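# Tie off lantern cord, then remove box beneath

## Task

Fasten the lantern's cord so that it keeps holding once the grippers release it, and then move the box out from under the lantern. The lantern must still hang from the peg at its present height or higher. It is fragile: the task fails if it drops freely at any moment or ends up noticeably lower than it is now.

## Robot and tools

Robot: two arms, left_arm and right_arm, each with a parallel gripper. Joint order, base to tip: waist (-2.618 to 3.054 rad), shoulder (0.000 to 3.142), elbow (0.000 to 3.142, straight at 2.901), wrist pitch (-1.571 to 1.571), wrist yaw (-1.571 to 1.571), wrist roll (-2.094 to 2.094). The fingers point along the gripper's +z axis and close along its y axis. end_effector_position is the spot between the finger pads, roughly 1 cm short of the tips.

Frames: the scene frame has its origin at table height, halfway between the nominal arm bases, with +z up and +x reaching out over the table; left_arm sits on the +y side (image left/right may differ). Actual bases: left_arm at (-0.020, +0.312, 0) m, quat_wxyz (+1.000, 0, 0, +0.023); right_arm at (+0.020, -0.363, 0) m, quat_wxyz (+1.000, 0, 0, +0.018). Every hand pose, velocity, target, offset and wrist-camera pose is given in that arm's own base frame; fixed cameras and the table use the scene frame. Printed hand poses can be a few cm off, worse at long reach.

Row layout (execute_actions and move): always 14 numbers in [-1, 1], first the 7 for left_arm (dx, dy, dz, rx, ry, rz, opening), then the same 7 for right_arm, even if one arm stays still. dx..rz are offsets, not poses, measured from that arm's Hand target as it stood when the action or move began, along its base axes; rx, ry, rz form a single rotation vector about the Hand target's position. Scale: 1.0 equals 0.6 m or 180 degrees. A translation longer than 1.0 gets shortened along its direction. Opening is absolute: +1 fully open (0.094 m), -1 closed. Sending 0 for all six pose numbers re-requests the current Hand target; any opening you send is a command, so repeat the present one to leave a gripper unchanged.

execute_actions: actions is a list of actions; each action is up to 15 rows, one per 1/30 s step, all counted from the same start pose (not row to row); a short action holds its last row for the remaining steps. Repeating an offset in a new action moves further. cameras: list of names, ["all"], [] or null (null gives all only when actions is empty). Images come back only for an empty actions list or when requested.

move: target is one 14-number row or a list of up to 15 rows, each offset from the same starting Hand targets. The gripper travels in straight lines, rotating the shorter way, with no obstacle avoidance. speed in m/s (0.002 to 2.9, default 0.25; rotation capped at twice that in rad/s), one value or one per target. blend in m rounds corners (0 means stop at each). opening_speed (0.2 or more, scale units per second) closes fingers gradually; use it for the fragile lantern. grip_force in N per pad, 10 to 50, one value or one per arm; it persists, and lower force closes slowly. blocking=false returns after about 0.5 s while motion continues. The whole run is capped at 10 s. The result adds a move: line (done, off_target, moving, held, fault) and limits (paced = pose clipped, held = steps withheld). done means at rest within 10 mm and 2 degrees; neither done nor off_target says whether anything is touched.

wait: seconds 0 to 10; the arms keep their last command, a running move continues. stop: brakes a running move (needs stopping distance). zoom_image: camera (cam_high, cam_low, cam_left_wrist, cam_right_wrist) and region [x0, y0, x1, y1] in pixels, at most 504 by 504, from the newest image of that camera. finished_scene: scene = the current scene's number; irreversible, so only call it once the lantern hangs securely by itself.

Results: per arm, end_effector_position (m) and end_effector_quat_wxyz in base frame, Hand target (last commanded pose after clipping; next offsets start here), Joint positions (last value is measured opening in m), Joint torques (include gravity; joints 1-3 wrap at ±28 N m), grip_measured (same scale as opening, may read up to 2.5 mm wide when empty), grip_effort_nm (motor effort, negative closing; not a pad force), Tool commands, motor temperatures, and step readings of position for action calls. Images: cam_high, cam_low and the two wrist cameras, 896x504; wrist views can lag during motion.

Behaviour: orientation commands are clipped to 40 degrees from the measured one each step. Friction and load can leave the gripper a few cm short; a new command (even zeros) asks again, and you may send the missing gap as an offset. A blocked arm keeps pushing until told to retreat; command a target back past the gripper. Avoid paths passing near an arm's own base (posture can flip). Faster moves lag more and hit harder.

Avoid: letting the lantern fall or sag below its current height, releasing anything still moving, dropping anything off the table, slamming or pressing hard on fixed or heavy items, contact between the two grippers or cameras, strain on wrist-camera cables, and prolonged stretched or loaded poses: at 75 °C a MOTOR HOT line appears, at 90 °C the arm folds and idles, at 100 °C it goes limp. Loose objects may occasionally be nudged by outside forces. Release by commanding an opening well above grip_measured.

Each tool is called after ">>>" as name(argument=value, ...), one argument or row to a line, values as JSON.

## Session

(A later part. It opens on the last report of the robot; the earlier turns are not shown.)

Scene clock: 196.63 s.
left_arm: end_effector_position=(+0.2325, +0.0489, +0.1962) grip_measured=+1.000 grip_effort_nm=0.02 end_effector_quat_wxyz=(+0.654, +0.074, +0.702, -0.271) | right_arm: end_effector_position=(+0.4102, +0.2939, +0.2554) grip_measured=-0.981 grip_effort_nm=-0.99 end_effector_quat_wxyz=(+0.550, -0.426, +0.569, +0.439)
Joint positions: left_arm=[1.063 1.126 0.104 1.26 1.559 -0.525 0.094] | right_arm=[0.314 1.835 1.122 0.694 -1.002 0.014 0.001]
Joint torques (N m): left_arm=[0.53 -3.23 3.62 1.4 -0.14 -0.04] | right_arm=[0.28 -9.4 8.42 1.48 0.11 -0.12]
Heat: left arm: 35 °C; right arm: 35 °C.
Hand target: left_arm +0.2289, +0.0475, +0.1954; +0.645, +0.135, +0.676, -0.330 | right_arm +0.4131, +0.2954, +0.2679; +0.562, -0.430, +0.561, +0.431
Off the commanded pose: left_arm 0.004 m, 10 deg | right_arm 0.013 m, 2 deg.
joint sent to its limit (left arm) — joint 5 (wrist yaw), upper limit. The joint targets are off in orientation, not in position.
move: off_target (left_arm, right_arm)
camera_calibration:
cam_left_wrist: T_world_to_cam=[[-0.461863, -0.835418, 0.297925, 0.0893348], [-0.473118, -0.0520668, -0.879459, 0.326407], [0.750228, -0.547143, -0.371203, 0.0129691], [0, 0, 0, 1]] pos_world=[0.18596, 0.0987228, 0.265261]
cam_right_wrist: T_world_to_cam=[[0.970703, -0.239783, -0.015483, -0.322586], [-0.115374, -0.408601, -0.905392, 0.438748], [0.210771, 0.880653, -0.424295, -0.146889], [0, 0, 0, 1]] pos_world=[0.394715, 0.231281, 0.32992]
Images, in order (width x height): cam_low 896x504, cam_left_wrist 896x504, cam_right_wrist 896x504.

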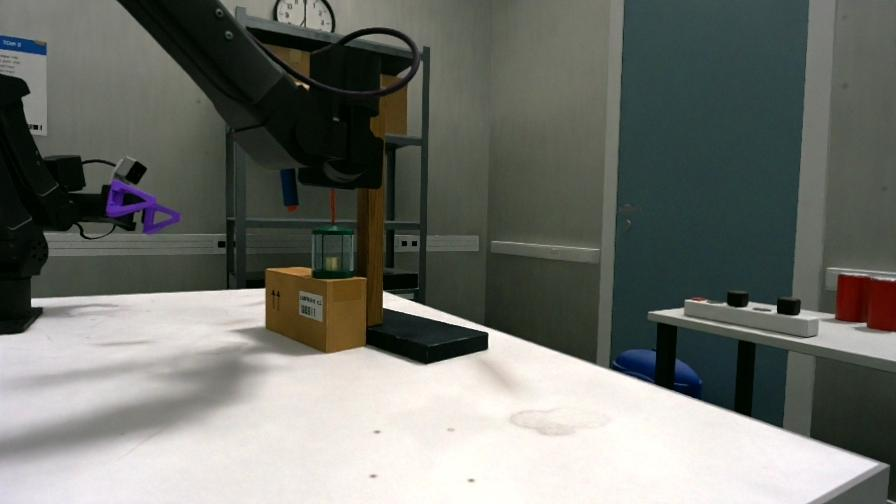

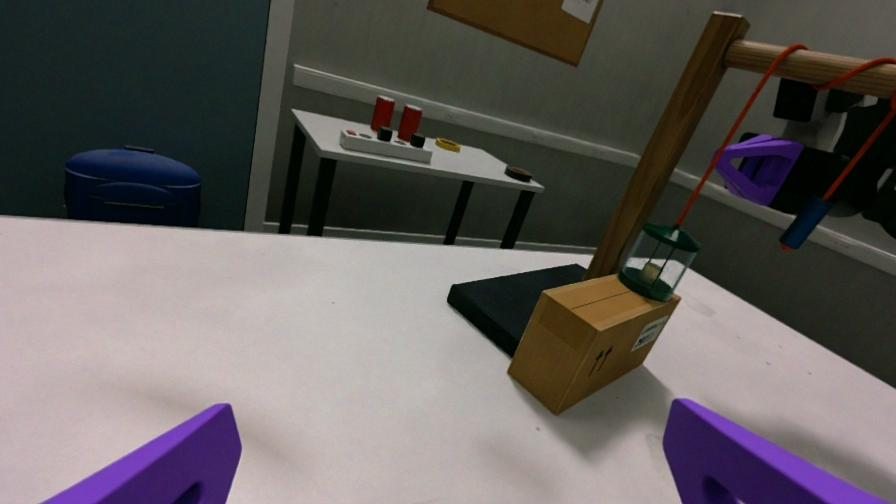

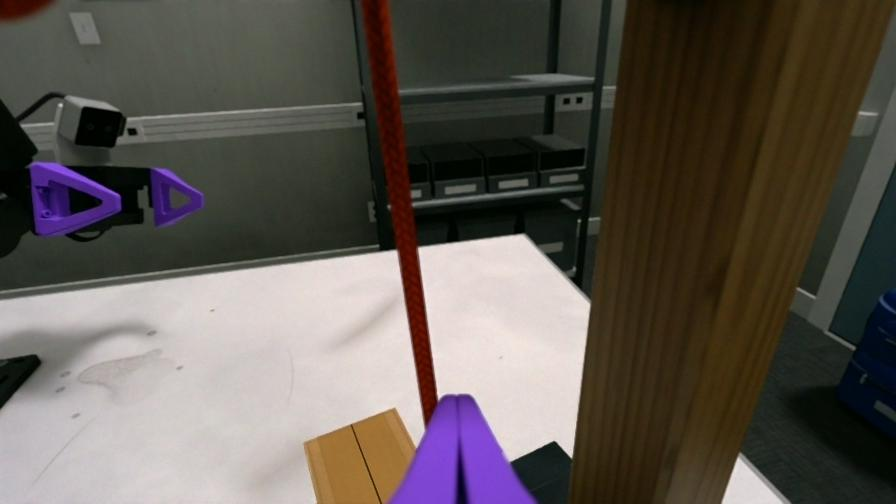

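>>> move(
  target=[0,0,0,0,0,0,1,-0.008,0,0.02,0,0,0,-1],
  speed=0.03,
  cameras=["cam_right_wrist","cam_left_wrist","cam_low"],
)

>>> zoom_image(
  camera="cam_left_wrist",
  region=[600, 40, 800, 340],
)

>>> zoom_image(
  camera="cam_low",
  region=[240, 150, 440, 350],
)

Scene clock: 199.13 s.
left_arm: end_effector_position=(+0.2325, +0.0489, +0.1962) grip_measured=+1.000 grip_effort_nm=0.02 end_effector_quat_wxyz=(+0.654, +0.074, +0.702, -0.271) | right_arm: end_effector_position=(+0.4103, +0.2935, +0.2539) grip_measured=-0.981 grip_effort_nm=-0.99 end_effector_quat_wxyz=(+0.542, -0.421, +0.579, +0.440)
Joint positions: left_arm=[1.063 1.126 0.104 1.26 1.559 -0.525 0.094] | right_arm=[0.314 1.827 1.126 0.654 -0.998 0.014 0.001]
Joint torques (N m): left_arm=[0.5 -3.21 3.66 1.4 -0.14 -0.05] | right_arm=[0.59 -11.6 8.46 1.52 0.11 -0.11]
Heat: left arm: 35 °C; right arm: 35 °C.
Hand target: left_arm +0.2289, +0.0475, +0.1954; +0.645, +0.135, +0.676, -0.330 | right_arm +0.4082, +0.2954, +0.2800; +0.562, -0.430, +0.561, +0.431
Off the commanded pose: left_arm 0.004 m, 10 deg | right_arm 0.026 m, 3 deg.
joint sent to its limit (left arm) — joint 5 (wrist yaw), upper limit. The joint targets are off in orientation, not in position.
move: off_target (left_arm, right_arm)
camera_calibration:
cam_left_wrist: T_world_to_cam=[[-0.461863, -0.835418, 0.297925, 0.0893348], [-0.473118, -0.0520668, -0.879459, 0.326407], [0.750228, -0.547143, -0.371203, 0.0129691], [0, 0, 0, 1]] pos_world=[0.18596, 0.0987228, 0.265261]
cam_right_wrist: T_world_to_cam=[[0.968976, -0.244061, -0.0389903, -0.314857], [-0.140906, -0.415897, -0.898429, 0.448065], [0.203055, 0.87605, -0.437384, -0.139352], [0, 0, 0, 1]] pos_world=[0.39652, 0.231584, 0.329328]
Images, in order (width x height): cam_low 896x504, cam_left_wrist 896x504, cam_right_wrist 896x504.

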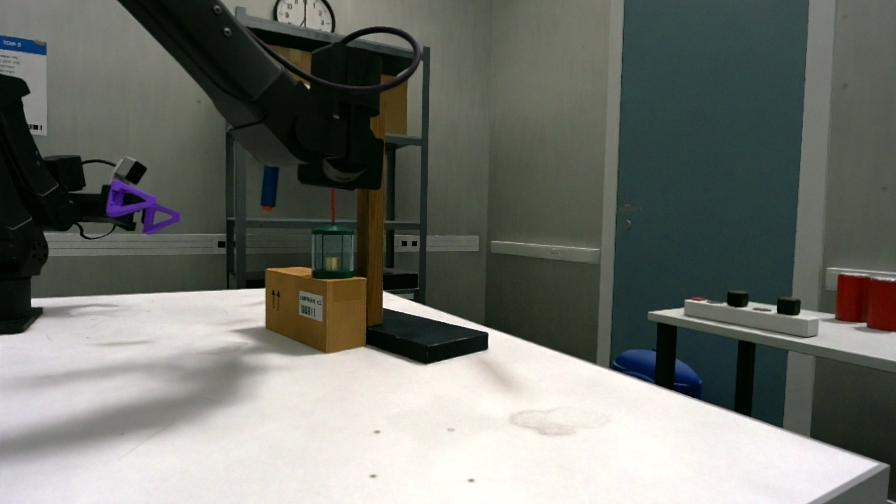

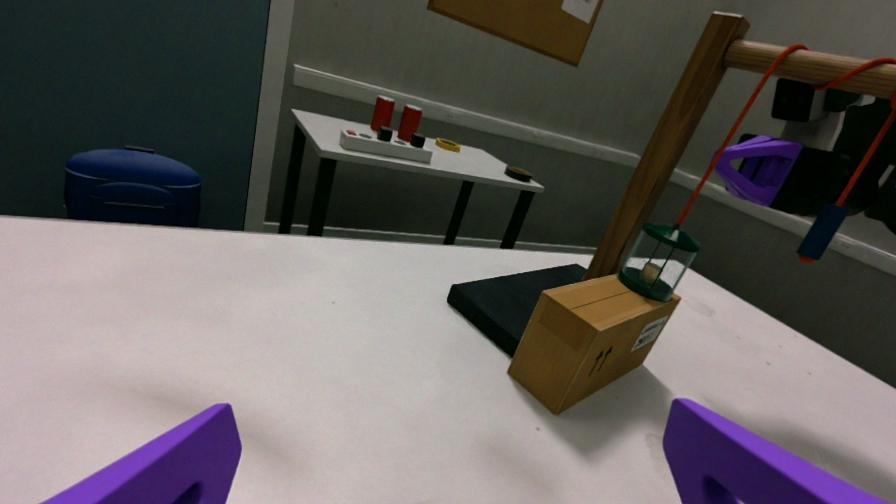

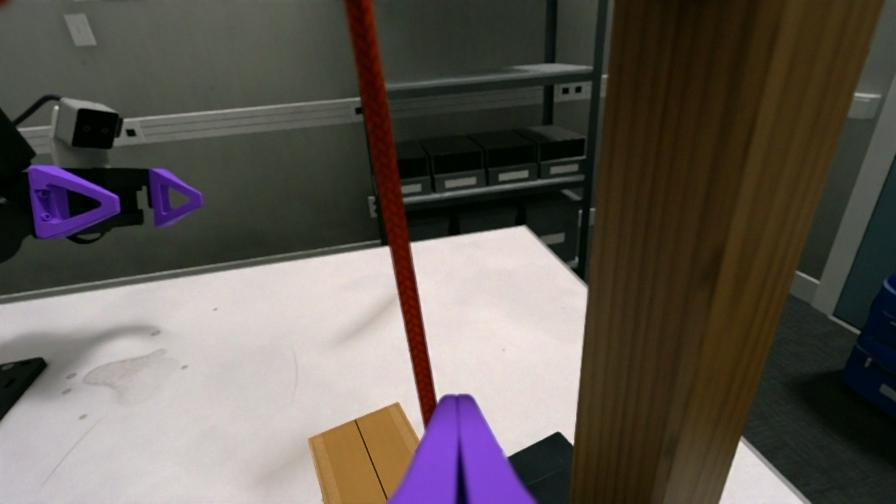

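Scaled by 1.680 from the camera's 896x504 image, which has a finer 1280x720 frame.

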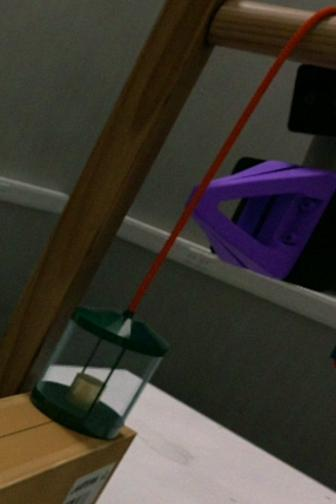

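Scaled by 2.520 from the camera's 896x504 image, which has a finer 1280x720 frame.

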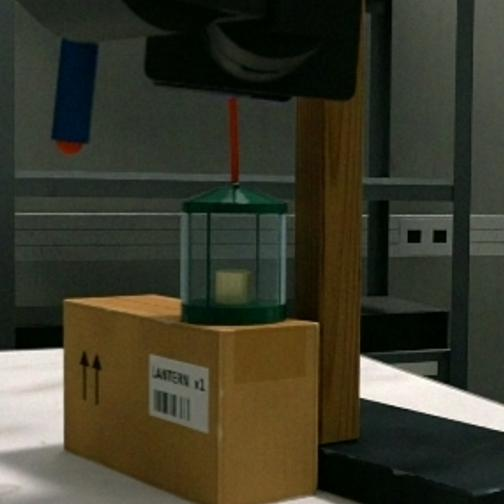

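>>> move(
  target=[
    [0,0,0,0,0,0,1,0.008,0,-0.047,0,0,0,-1],
    [0,0,0,0,0,0,1,0.008,0,-0.047,0,0,0,-0.6],
    [0,0,0,0,0,0,1,0.008,0.01,-0.103,0,0,0,-0.6],
  ],
  speed=0.05,
  cameras=["cam_right_wrist","cam_left_wrist","cam_low"],
)

Scene clock: 203.17 s.
left_arm: end_effector_position=(+0.2325, +0.0489, +0.1962) grip_measured=+1.000 grip_effort_nm=0.02 end_effector_quat_wxyz=(+0.654, +0.074, +0.702, -0.271) | right_arm: end_effector_position=(+0.4127, +0.2990, +0.2278) grip_measured=-0.601 grip_effort_nm=0.10 end_effector_quat_wxyz=(+0.564, -0.431, +0.556, +0.433)
Joint positions: left_arm=[1.063 1.126 0.104 1.26 1.559 -0.525 0.094] | right_arm=[0.325 1.914 1.073 0.859 -0.988 0.011 0.019]
Joint torques (N m): left_arm=[0.59 -3.23 3.71 1.4 -0.13 -0.04] | right_arm=[0.58 -7.98 5.29 1.68 0.13 -0.1]
Heat: left arm: 35 °C; right arm: 35 °C.
Hand target: left_arm +0.2289, +0.0475, +0.1954; +0.645, +0.135, +0.676, -0.330 | right_arm +0.4130, +0.3015, +0.2182; +0.562, -0.430, +0.561, +0.431
Off the commanded pose: left_arm 0.004 m, 10 deg | right_arm 0.010 m, 1 deg.
joint sent to its limit (left arm) — joint 5 (wrist yaw), upper limit. The joint targets are off in orientation, not in position.
move: off_target (left_arm); target 2's new opening was sent with right_arm's hand 0.011 m and 1 deg from that target
camera_calibration:
cam_left_wrist: T_world_to_cam=[[-0.461863, -0.835418, 0.297925, 0.0893348], [-0.473118, -0.0520668, -0.879459, 0.326407], [0.750228, -0.547143, -0.371203, 0.0129691], [0, 0, 0, 1]] pos_world=[0.18596, 0.0987228, 0.265261]
cam_right_wrist: T_world_to_cam=[[0.969993, -0.242379, 0.0191256, -0.33103], [-0.081513, -0.398305, -0.913624, 0.400973], [0.229061, 0.88465, -0.40611, -0.176457], [0, 0, 0, 1]] pos_world=[0.394201, 0.235577, 0.301009]
Images, in order (width x height): cam_low 896x504, cam_left_wrist 896x504, cam_right_wrist 896x504.

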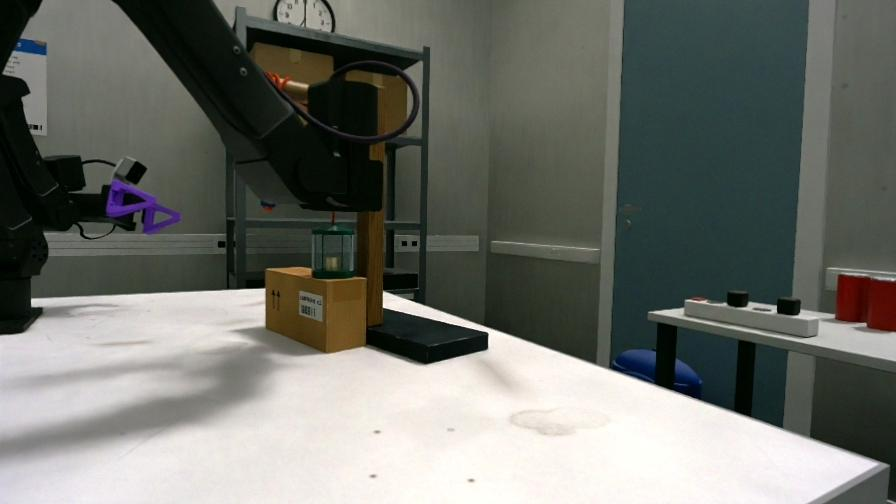

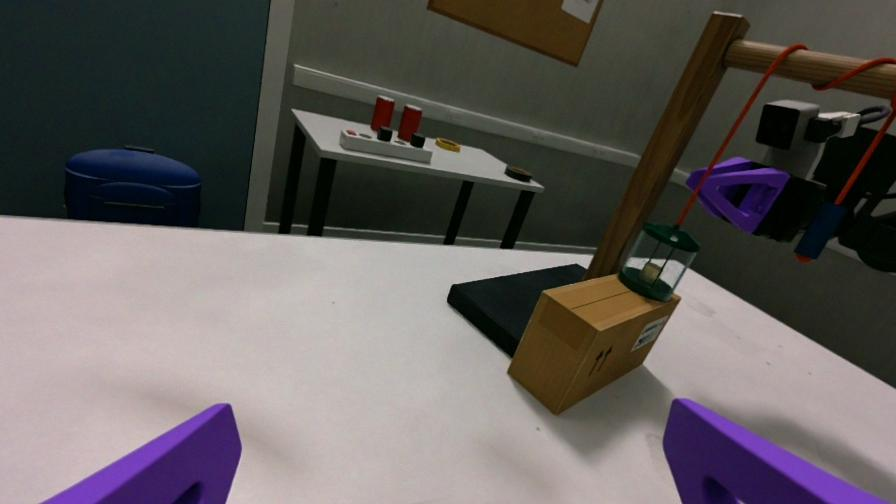

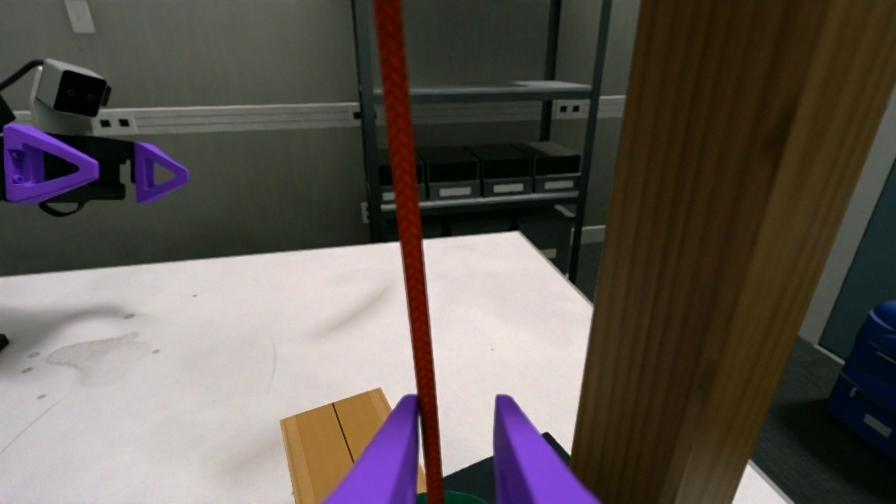

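>>> move(
  target=[
    [0,0,0,0,0,0,1,-0.01,0,-0.022,0,0,0,-0.6],
    [0,0,0,0,0,0,1,-0.01,0,-0.022,0,0,0,-1],
  ],
  speed=0.05,
  opening_speed=0.4,
  cameras=["cam_right_wrist","cam_left_wrist"],
)

>>> move(
  target=[0,0,0,0,0,0,1,0,0,0.025,0,0,0,-1],
  speed=0.03,
  cameras=["cam_right_wrist","cam_left_wrist","cam_low"],
)

>>> zoom_image(
  camera="cam_low",
  region=[240, 150, 440, 350],
)

Scene clock: 206.97 s.
left_arm: end_effector_position=(+0.2325, +0.0489, +0.1962) grip_measured=+1.000 grip_effort_nm=0.02 end_effector_quat_wxyz=(+0.654, +0.074, +0.702, -0.271) | right_arm: end_effector_position=(+0.4070, +0.2990, +0.2149) grip_measured=-0.980 grip_effort_nm=-0.93 end_effector_quat_wxyz=(+0.564, -0.431, +0.556, +0.432)
Joint positions: left_arm=[1.063 1.126 0.104 1.26 1.559 -0.525 0.094] | right_arm=[0.33 1.927 1.028 0.919 -0.983 0.011 0.001]
Joint torques (N m): left_arm=[0.55 -3.18 3.63 1.4 -0.14 -0.05] | right_arm=[0.57 -7.88 5.16 1.67 0.14 -0.1]
Heat: left arm: 35 °C; right arm: 35 °C.
Hand target: left_arm +0.2289, +0.0475, +0.1954; +0.645, +0.135, +0.676, -0.330 | right_arm +0.4070, +0.3014, +0.2049; +0.561, -0.430, +0.561, +0.431
Off the commanded pose: left_arm 0.004 m, 10 deg | right_arm 0.010 m, 1 deg.
joint sent to its limit (left arm) — joint 5 (wrist yaw), upper limit. The joint targets are off in orientation, not in position.
move: off_target (left_arm)
camera_calibration:
cam_left_wrist: T_world_to_cam=[[-0.461863, -0.835418, 0.297925, 0.0893348], [-0.473118, -0.0520668, -0.879459, 0.326407], [0.750228, -0.547143, -0.371203, 0.0129691], [0, 0, 0, 1]] pos_world=[0.18596, 0.0987228, 0.265261]
cam_right_wrist: T_world_to_cam=[[0.969885, -0.242705, 0.0204139, -0.325407], [-0.0803033, -0.397776, -0.913961, 0.388125], [0.229944, 0.884798, -0.405287, -0.181022], [0, 0, 0, 1]] pos_world=[0.3884, 0.235577, 0.288008]
Images, in order (width x height): cam_left_wrist 896x504, cam_right_wrist 896x504.

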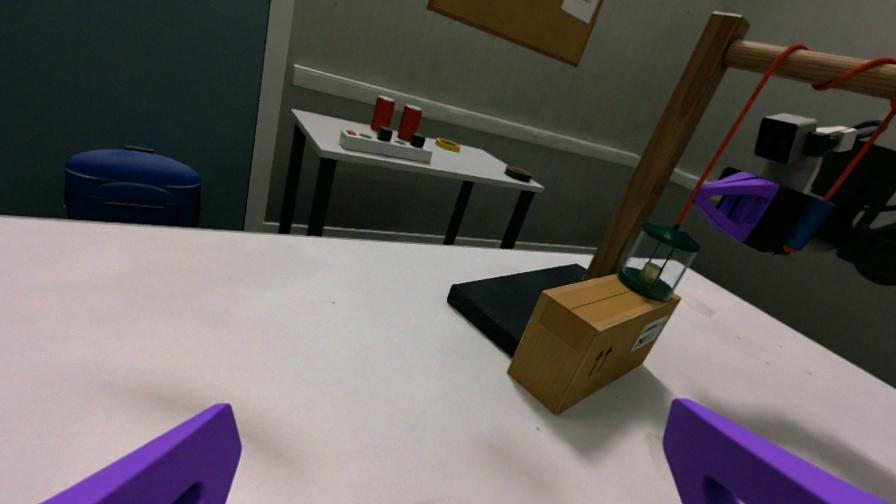

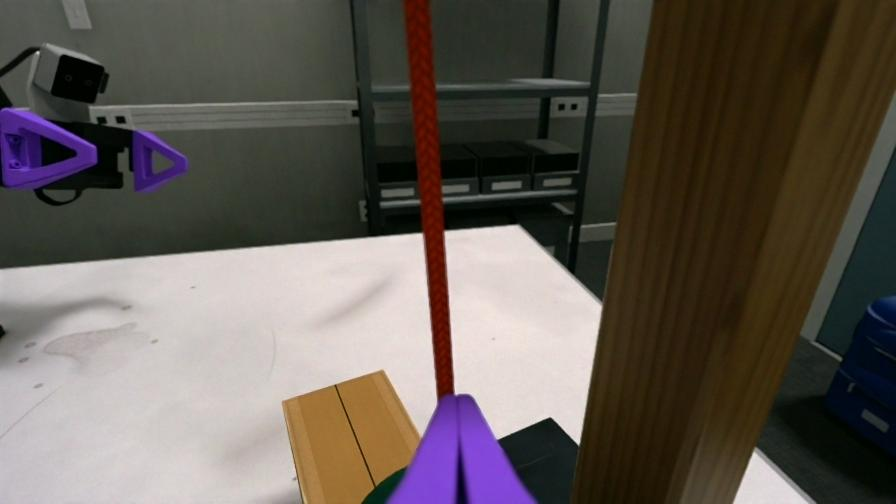

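Scene clock: 207.97 s.
left_arm: end_effector_position=(+0.2325, +0.0489, +0.1962) grip_measured=+1.000 grip_effort_nm=0.02 end_effector_quat_wxyz=(+0.654, +0.074, +0.702, -0.271) | right_arm: end_effector_position=(+0.4071, +0.2990, +0.2092) grip_measured=-0.981 grip_effort_nm=-0.99 end_effector_quat_wxyz=(+0.553, -0.427, +0.567, +0.436)
Joint positions: left_arm=[1.063 1.126 0.104 1.26 1.559 -0.525 0.094] | right_arm=[0.33 1.927 1.028 0.886 -0.983 0.011 0.001]
Joint torques (N m): left_arm=[0.5 -3.22 3.66 1.39 -0.14 -0.05] | right_arm=[0.57 -10.43 6.76 1.48 0.11 -0.08]
Heat: left arm: 35 °C; right arm: 35 °C.
Hand target: left_arm +0.2289, +0.0475, +0.1954; +0.645, +0.135, +0.676, -0.330 | right_arm +0.4070, +0.3014, +0.2199; +0.562, -0.430, +0.561, +0.431
Off the commanded pose: left_arm 0.004 m, 10 deg | right_arm 0.011 m, 1 deg.
joint sent to its limit (left arm) — joint 5 (wrist yaw), upper limit. The joint targets are off in orientation, not in position.
move: off_target (left_arm, right_arm)
camera_calibration:
cam_left_wrist: T_world_to_cam=[[-0.461863, -0.835418, 0.297925, 0.0893348], [-0.473118, -0.0520668, -0.879459, 0.326407], [0.750228, -0.547143, -0.371203, 0.0129691], [0, 0, 0, 1]] pos_world=[0.18596, 0.0987228, 0.265261]
cam_right_wrist: T_world_to_cam=[[0.969982, -0.243062, -0.00742152, -0.319445], [-0.109056, -0.407524, -0.906659, 0.396045], [0.21735, 0.880253, -0.421798, -0.173277], [0, 0, 0, 1]] pos_world=[0.390709, 0.236281, 0.283619]
Images, in order (width x height): cam_low 896x504, cam_left_wrist 896x504, cam_right_wrist 896x504.

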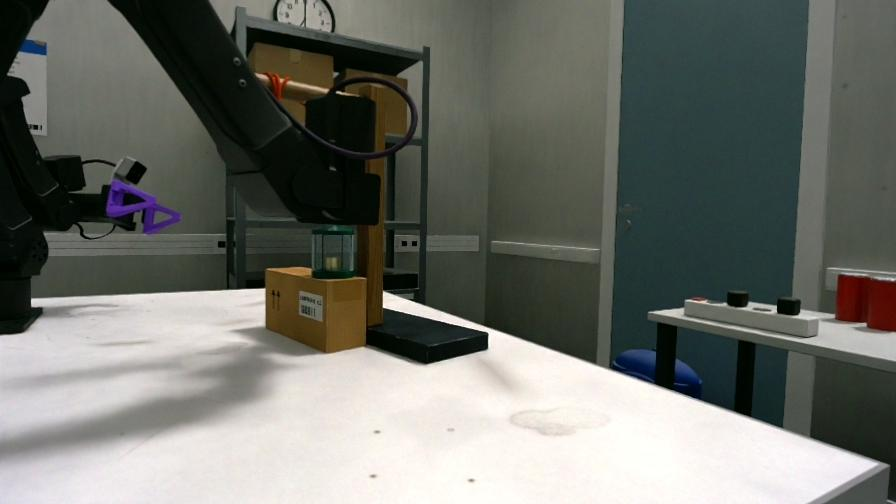

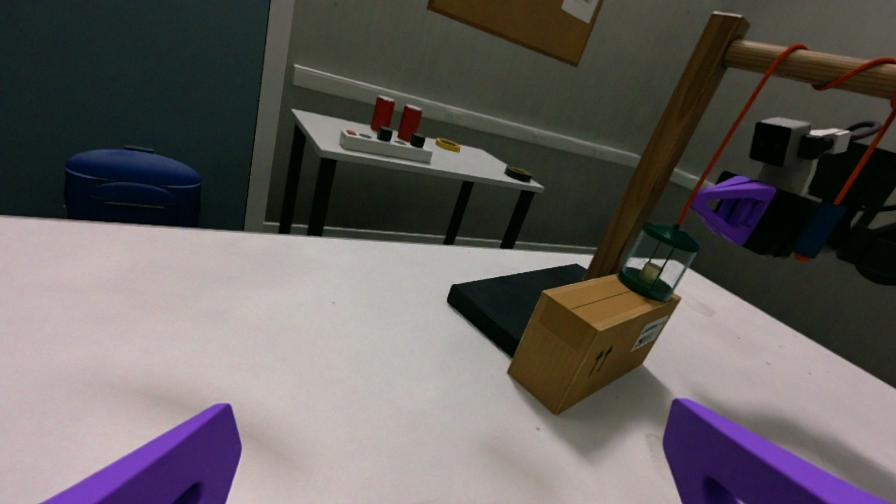

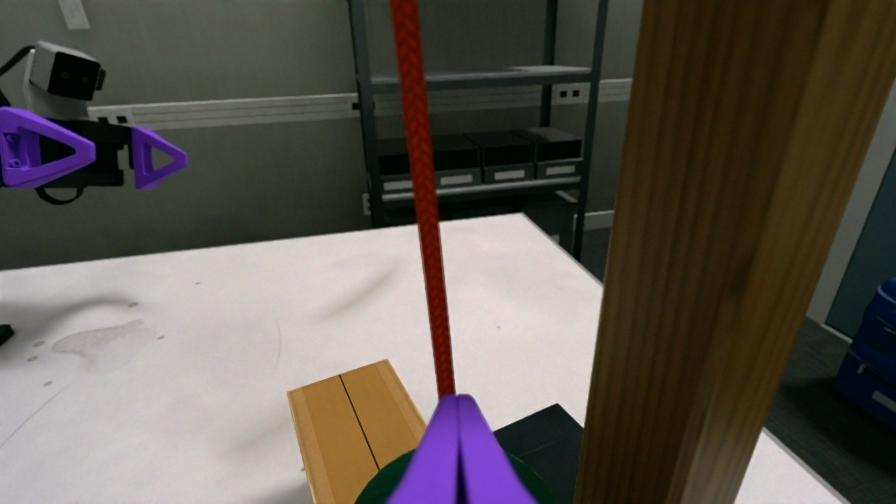

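Scaled by 2.520 from the camera's 896x504 image, which has a finer 1280x720 frame.

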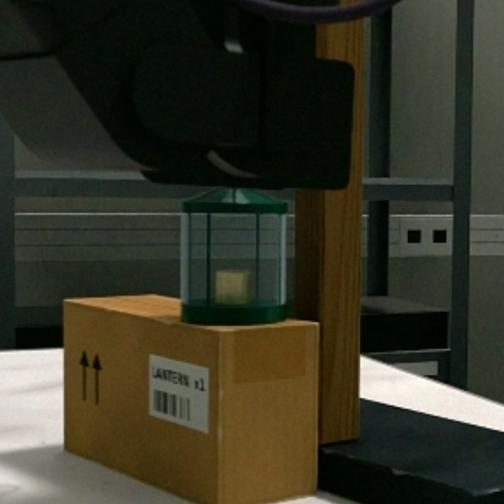

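>>> move(
  target=[0,0,0,0,0,0,1,0,0,0.025,0,0,0,-1],
  speed=0.03,
  cameras=["cam_right_wrist","cam_left_wrist","cam_low"],
)

>>> zoom_image(
  camera="cam_low",
  region=[240, 150, 440, 350],
)

>>> zoom_image(
  camera="cam_left_wrist",
  region=[600, 40, 800, 340],
)

Scene clock: 210.13 s.
left_arm: end_effector_position=(+0.2325, +0.0489, +0.1962) grip_measured=+1.000 grip_effort_nm=0.02 end_effector_quat_wxyz=(+0.654, +0.074, +0.702, -0.271) | right_arm: end_effector_position=(+0.4070, +0.2989, +0.2112) grip_measured=-0.981 grip_effort_nm=-0.99 end_effector_quat_wxyz=(+0.544, -0.423, +0.577, +0.439)
Joint positions: left_arm=[1.063 1.126 0.104 1.26 1.559 -0.525 0.094] | right_arm=[0.33 1.91 1.038 0.829 -0.982 0.011 0.001]
Joint torques (N m): left_arm=[0.57 -3.22 3.66 1.39 -0.14 -0.06] | right_arm=[0.55 -11.74 7.88 1.47 0.1 -0.08]
Heat: left arm: 35 °C; right arm: 35 °C.
Hand target: left_arm +0.2289, +0.0475, +0.1954; +0.645, +0.135, +0.676, -0.330 | right_arm +0.4070, +0.3014, +0.2350; +0.562, -0.430, +0.561, +0.431
Off the commanded pose: left_arm 0.004 m, 10 deg | right_arm 0.024 m, 3 deg.
joint sent to its limit (left arm) — joint 5 (wrist yaw), upper limit. The joint targets are off in orientation, not in position.
move: off_target (left_arm, right_arm)
camera_calibration:
cam_left_wrist: T_world_to_cam=[[-0.461863, -0.835418, 0.297925, 0.0893348], [-0.473118, -0.0520668, -0.879459, 0.326407], [0.750228, -0.547143, -0.371203, 0.0129691], [0, 0, 0, 1]] pos_world=[0.18596, 0.0987228, 0.265261]
cam_right_wrist: T_world_to_cam=[[0.969255, -0.243957, -0.0321027, -0.313555], [-0.134494, -0.416005, -0.899362, 0.409132], [0.206051, 0.876028, -0.436025, -0.163439], [0, 0, 0, 1]] pos_world=[0.392618, 0.236884, 0.286628]
Images, in order (width x height): cam_low 896x504, cam_left_wrist 896x504, cam_right_wrist 896x504.

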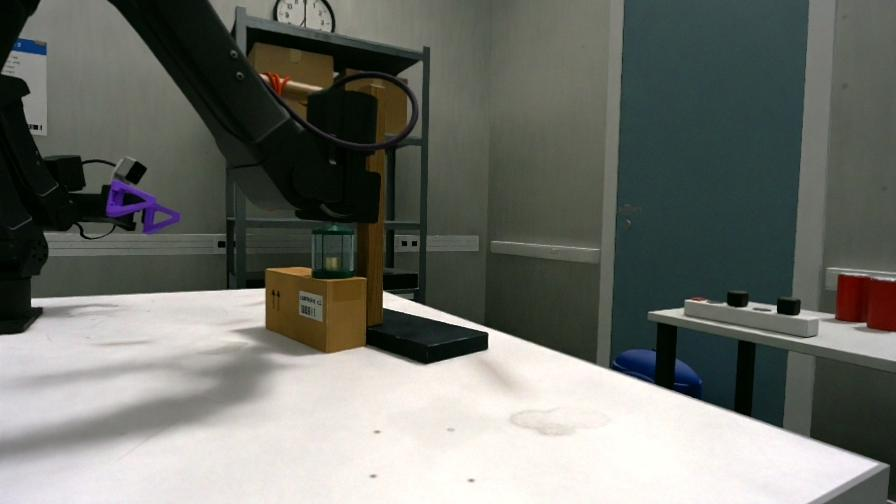

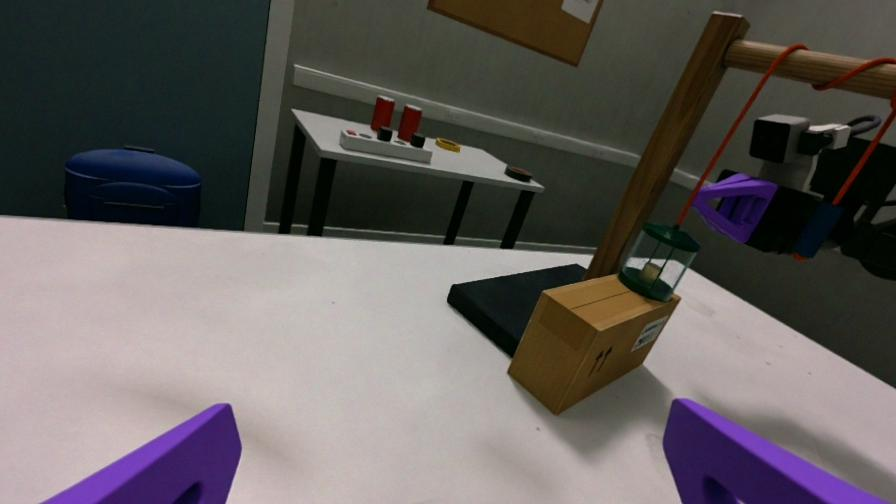

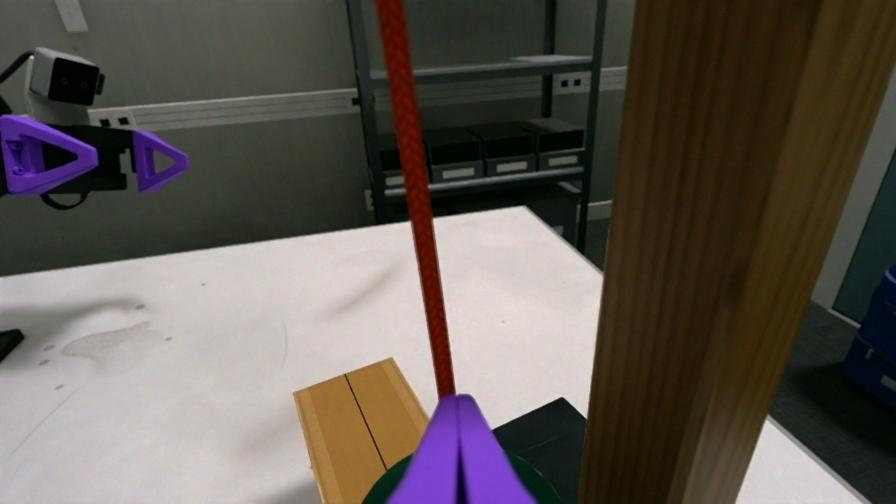

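Scaled by 2.520 from the camera's 896x504 image, which has a finer 1280x720 frame.

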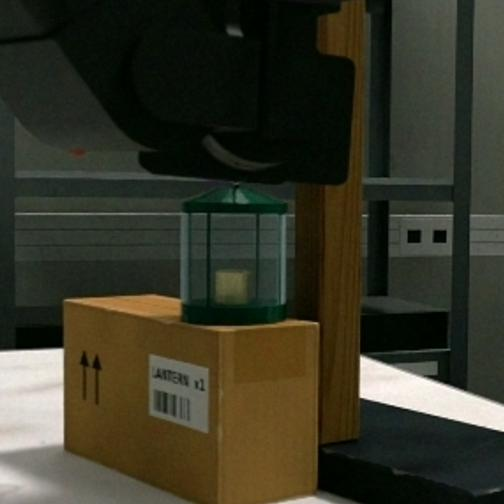

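Scaled by 1.680 from the camera's 896x504 image, which has a finer 1280x720 frame.

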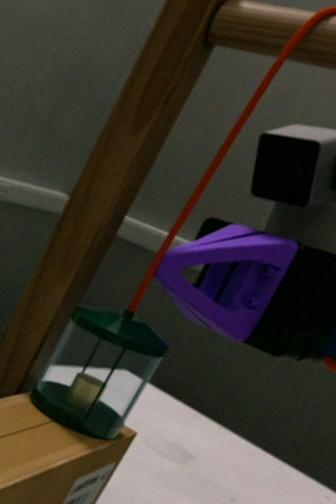

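>>> move(
  target=[0,0,0,0,0,0,1,0,0,0.018,0,0,0,-1],
  speed=0.02,
  cameras=["cam_low"],
)

>>> zoom_image(
  camera="cam_low",
  region=[240, 150, 440, 350],
)

Scene clock: 212.23 s.
left_arm: end_effector_position=(+0.2325, +0.0489, +0.1962) grip_measured=+1.000 grip_effort_nm=0.02 end_effector_quat_wxyz=(+0.654, +0.074, +0.702, -0.271) | right_arm: end_effector_position=(+0.4075, +0.2990, +0.2212) grip_measured=-0.981 grip_effort_nm=-0.99 end_effector_quat_wxyz=(+0.543, -0.423, +0.577, +0.439)
Joint positions: left_arm=[1.063 1.126 0.104 1.26 1.559 -0.525 0.094] | right_arm=[0.33 1.889 1.057 0.787 -0.982 0.011 0.001]
Joint torques (N m): left_arm=[0.58 -3.21 3.63 1.39 -0.13 -0.06] | right_arm=[0.57 -11.75 8.05 1.49 0.09 -0.07]
Heat: left arm: 35 °C; right arm: 35 °C.
Hand target: left_arm +0.2289, +0.0475, +0.1954; +0.645, +0.135, +0.676, -0.330 | right_arm +0.4070, +0.3014, +0.2458; +0.562, -0.430, +0.561, +0.431
Off the commanded pose: left_arm 0.004 m, 10 deg | right_arm 0.025 m, 3 deg.
joint sent to its limit (left arm) — joint 5 (wrist yaw), upper limit. The joint targets are off in orientation, not in position.
move: off_target (left_arm, right_arm)
Images, in order (width x height): cam_low 896x504.

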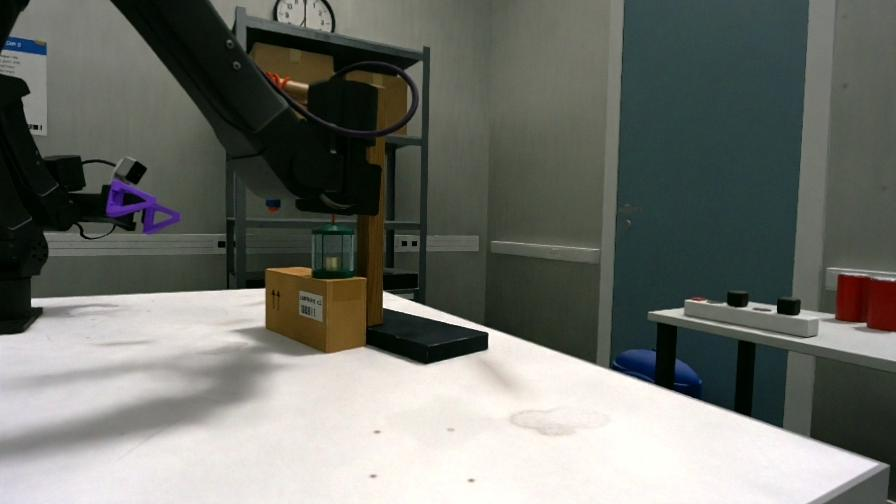

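Scaled by 2.520 from the camera's 896x504 image, which has a finer 1280x720 frame.

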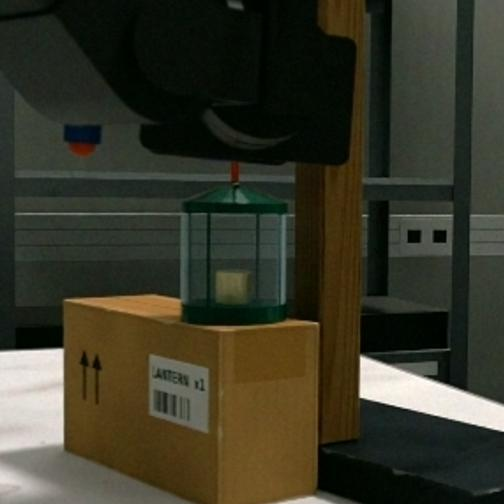

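>>> move(
  target=[
    [0,0,0,0,0,0,1,0,0,-0.025,0,0,0,-1],
    [0,0,0,0,0,0,1,0,0,-0.025,0,0,0,-0.6],
  ],
  speed=0.05,
  cameras=["cam_right_wrist"],
)

Scene clock: 214.50 s.
left_arm: end_effector_position=(+0.2325, +0.0489, +0.1962) grip_measured=+1.000 grip_effort_nm=0.02 end_effector_quat_wxyz=(+0.654, +0.074, +0.702, -0.271) | right_arm: end_effector_position=(+0.4079, +0.2990, +0.2267) grip_measured=-0.601 grip_effort_nm=0.10 end_effector_quat_wxyz=(+0.554, -0.426, +0.567, +0.435)
Joint positions: left_arm=[1.063 1.126 0.104 1.26 1.559 -0.525 0.094] | right_arm=[0.33 1.889 1.057 0.82 -0.981 0.011 0.019]
Joint torques (N m): left_arm=[0.55 -3.25 3.69 1.39 -0.13 -0.04] | right_arm=[0.57 -9.26 6.15 1.69 0.1 -0.09]
Heat: left arm: 35 °C; right arm: 35 °C.
Hand target: left_arm +0.2289, +0.0475, +0.1954; +0.645, +0.135, +0.676, -0.330 | right_arm +0.4071, +0.3014, +0.2308; +0.562, -0.430, +0.561, +0.431
Off the commanded pose: left_arm 0.004 m, 10 deg | right_arm 0.005 m, 1 deg.
joint sent to its limit (left arm) — joint 5 (wrist yaw), upper limit. The joint targets are off in orientation, not in position.
move: off_target (left_arm)
camera_calibration:
cam_right_wrist: T_world_to_cam=[[0.969521, -0.244931, -0.00616886, -0.319529], [-0.108565, -0.406896, -0.907, 0.411678], [0.219642, 0.880025, -0.421085, -0.167192], [0, 0, 0, 1]] pos_world=[0.391207, 0.23638, 0.301019]
Images, in order (width x height): cam_right_wrist 896x504.

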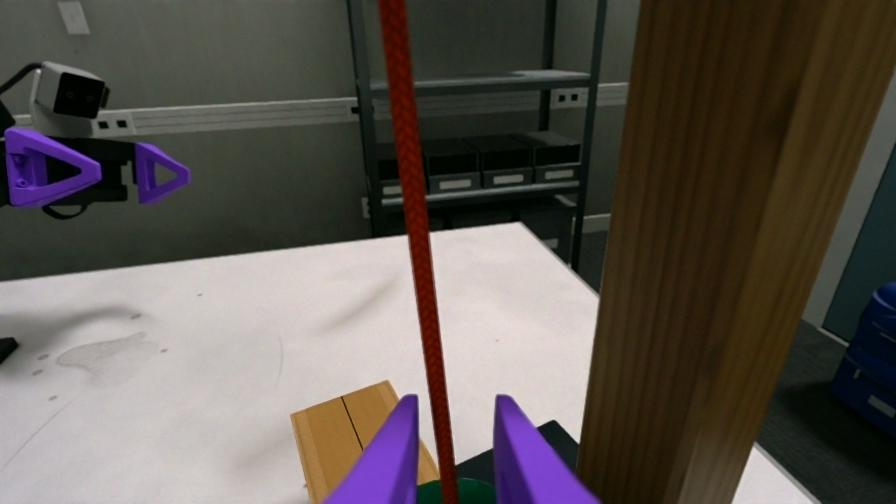

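>>> move(
  target=[
    [0,0,0,0,0,0,1,0.003,0.02,-0.024,0,0,0,-0.6],
    [0,0,0,0,0,0,1,0.003,0.02,-0.024,0,0,0,-1],
  ],
  speed=0.05,
  opening_speed=0.5,
  cameras=["cam_right_wrist"],
)

>>> move(
  target=[0,0,0,0,0,0,1,0,0,0.05,0,0,0,-1],
  speed=0.02,
  cameras=["cam_right_wrist","cam_low"],
)

>>> zoom_image(
  camera="cam_low",
  region=[240, 150, 440, 350],
)

Scene clock: 217.73 s.
left_arm: end_effector_position=(+0.2325, +0.0489, +0.1962) grip_measured=+1.000 grip_effort_nm=0.02 end_effector_quat_wxyz=(+0.654, +0.074, +0.702, -0.271) | right_arm: end_effector_position=(+0.4065, +0.3110, +0.2206) grip_measured=-0.921 grip_effort_nm=-0.96 end_effector_quat_wxyz=(+0.559, -0.429, +0.561, +0.434)
Joint positions: left_arm=[1.063 1.126 0.104 1.26 1.559 -0.525 0.094] | right_arm=[0.36 1.92 1.057 0.868 -0.954 0.011 0.004]
Joint torques (N m): left_arm=[0.57 -3.22 3.63 1.38 -0.12 -0.05] | right_arm=[0.42 -8.02 6.32 1.68 0.11 -0.09]
Heat: left arm: 35 °C; right arm: 35 °C.
Hand target: left_arm +0.2289, +0.0475, +0.1954; +0.645, +0.135, +0.676, -0.330 | right_arm +0.4088, +0.3135, +0.2164; +0.562, -0.430, +0.561, +0.431
Off the commanded pose: left_arm 0.004 m, 10 deg | right_arm 0.005 m, 0 deg.
joint sent to its limit (left arm) — joint 5 (wrist yaw), upper limit. The joint targets are off in orientation, not in position.
move: off_target (left_arm)
camera_calibration:
cam_right_wrist: T_world_to_cam=[[0.970251, -0.241966, 0.00812068, -0.319747], [-0.0926129, -0.401938, -0.910971, 0.40376], [0.223688, 0.883118, -0.41239, -0.184528], [0, 0, 0, 1]] pos_world=[0.388905, 0.247879, 0.294313]
Images, in order (width x height): cam_right_wrist 896x504.

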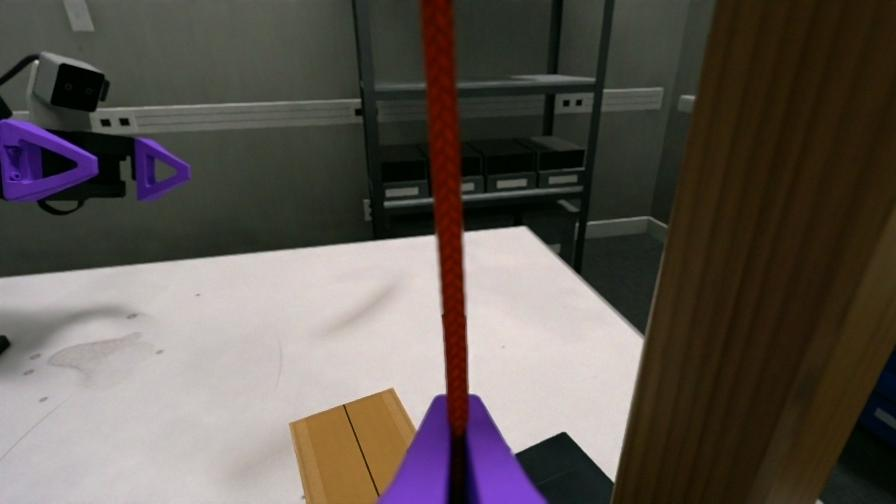

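Scene clock: 219.70 s.
left_arm: end_effector_position=(+0.2325, +0.0489, +0.1962) grip_measured=+1.000 grip_effort_nm=0.02 end_effector_quat_wxyz=(+0.654, +0.074, +0.702, -0.271) | right_arm: end_effector_position=(+0.4088, +0.3121, +0.2206) grip_measured=-0.922 grip_effort_nm=-1.00 end_effector_quat_wxyz=(+0.542, -0.424, +0.577, +0.439)
Joint positions: left_arm=[1.063 1.126 0.104 1.26 1.559 -0.525 0.094] | right_arm=[0.36 1.909 1.084 0.78 -0.954 0.011 0.004]
Joint torques (N m): left_arm=[0.58 -3.21 3.66 1.4 -0.14 -0.04] | right_arm=[0.39 -12.12 8.12 1.5 0.09 -0.07]
Heat: left arm: 35 °C; right arm: 35 °C.
Hand target: left_arm +0.2289, +0.0475, +0.1954; +0.645, +0.135, +0.676, -0.330 | right_arm +0.4088, +0.3135, +0.2464; +0.562, -0.430, +0.561, +0.431
Off the commanded pose: left_arm 0.004 m, 10 deg | right_arm 0.026 m, 3 deg.
joint sent to its limit (left arm) — joint 5 (wrist yaw), upper limit. The joint targets are off in orientation, not in position.
move: off_target (left_arm, right_arm)
camera_calibration:
cam_right_wrist: T_world_to_cam=[[0.969684, -0.242128, -0.0329737, -0.312413], [-0.134905, -0.417927, -0.898408, 0.423855], [0.203749, 0.87562, -0.437921, -0.169808], [0, 0, 0, 1]] pos_world=[0.39472, 0.250184, 0.29613]
Images, in order (width x height): cam_low 896x504, cam_right_wrist 896x504.

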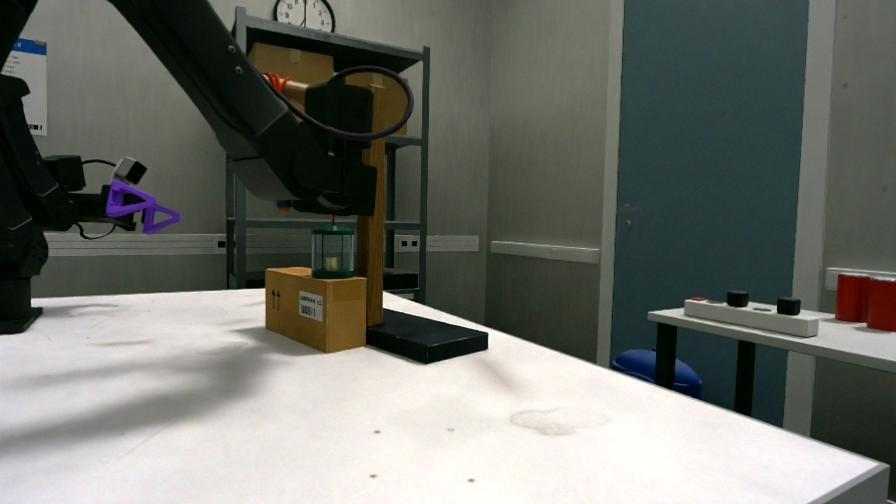

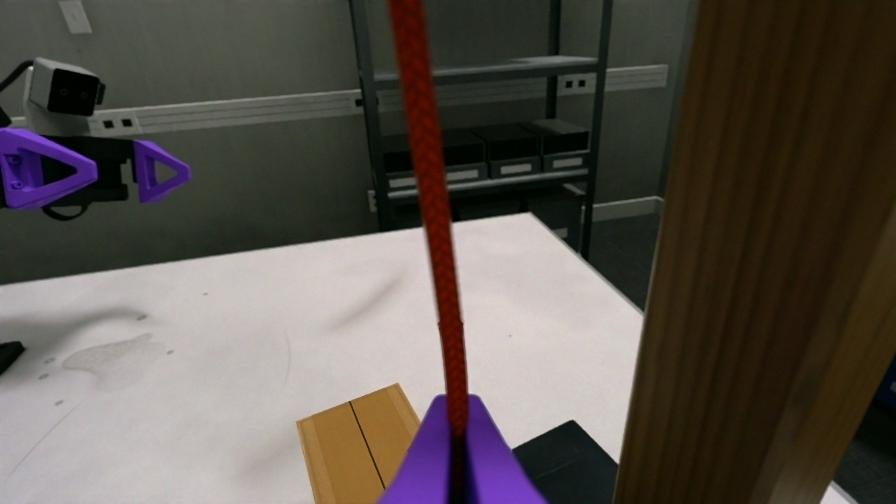

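Scaled by 2.520 from the camera's 896x504 image, which has a finer 1280x720 frame.

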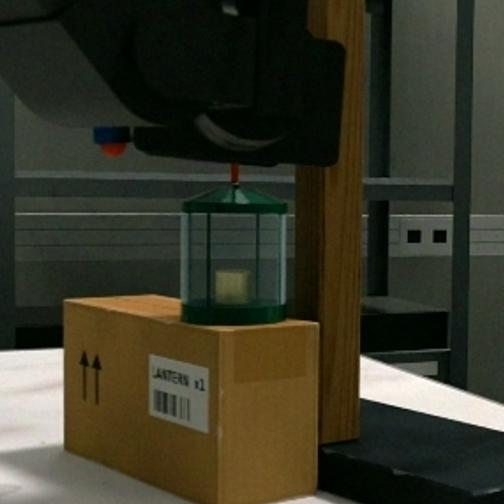

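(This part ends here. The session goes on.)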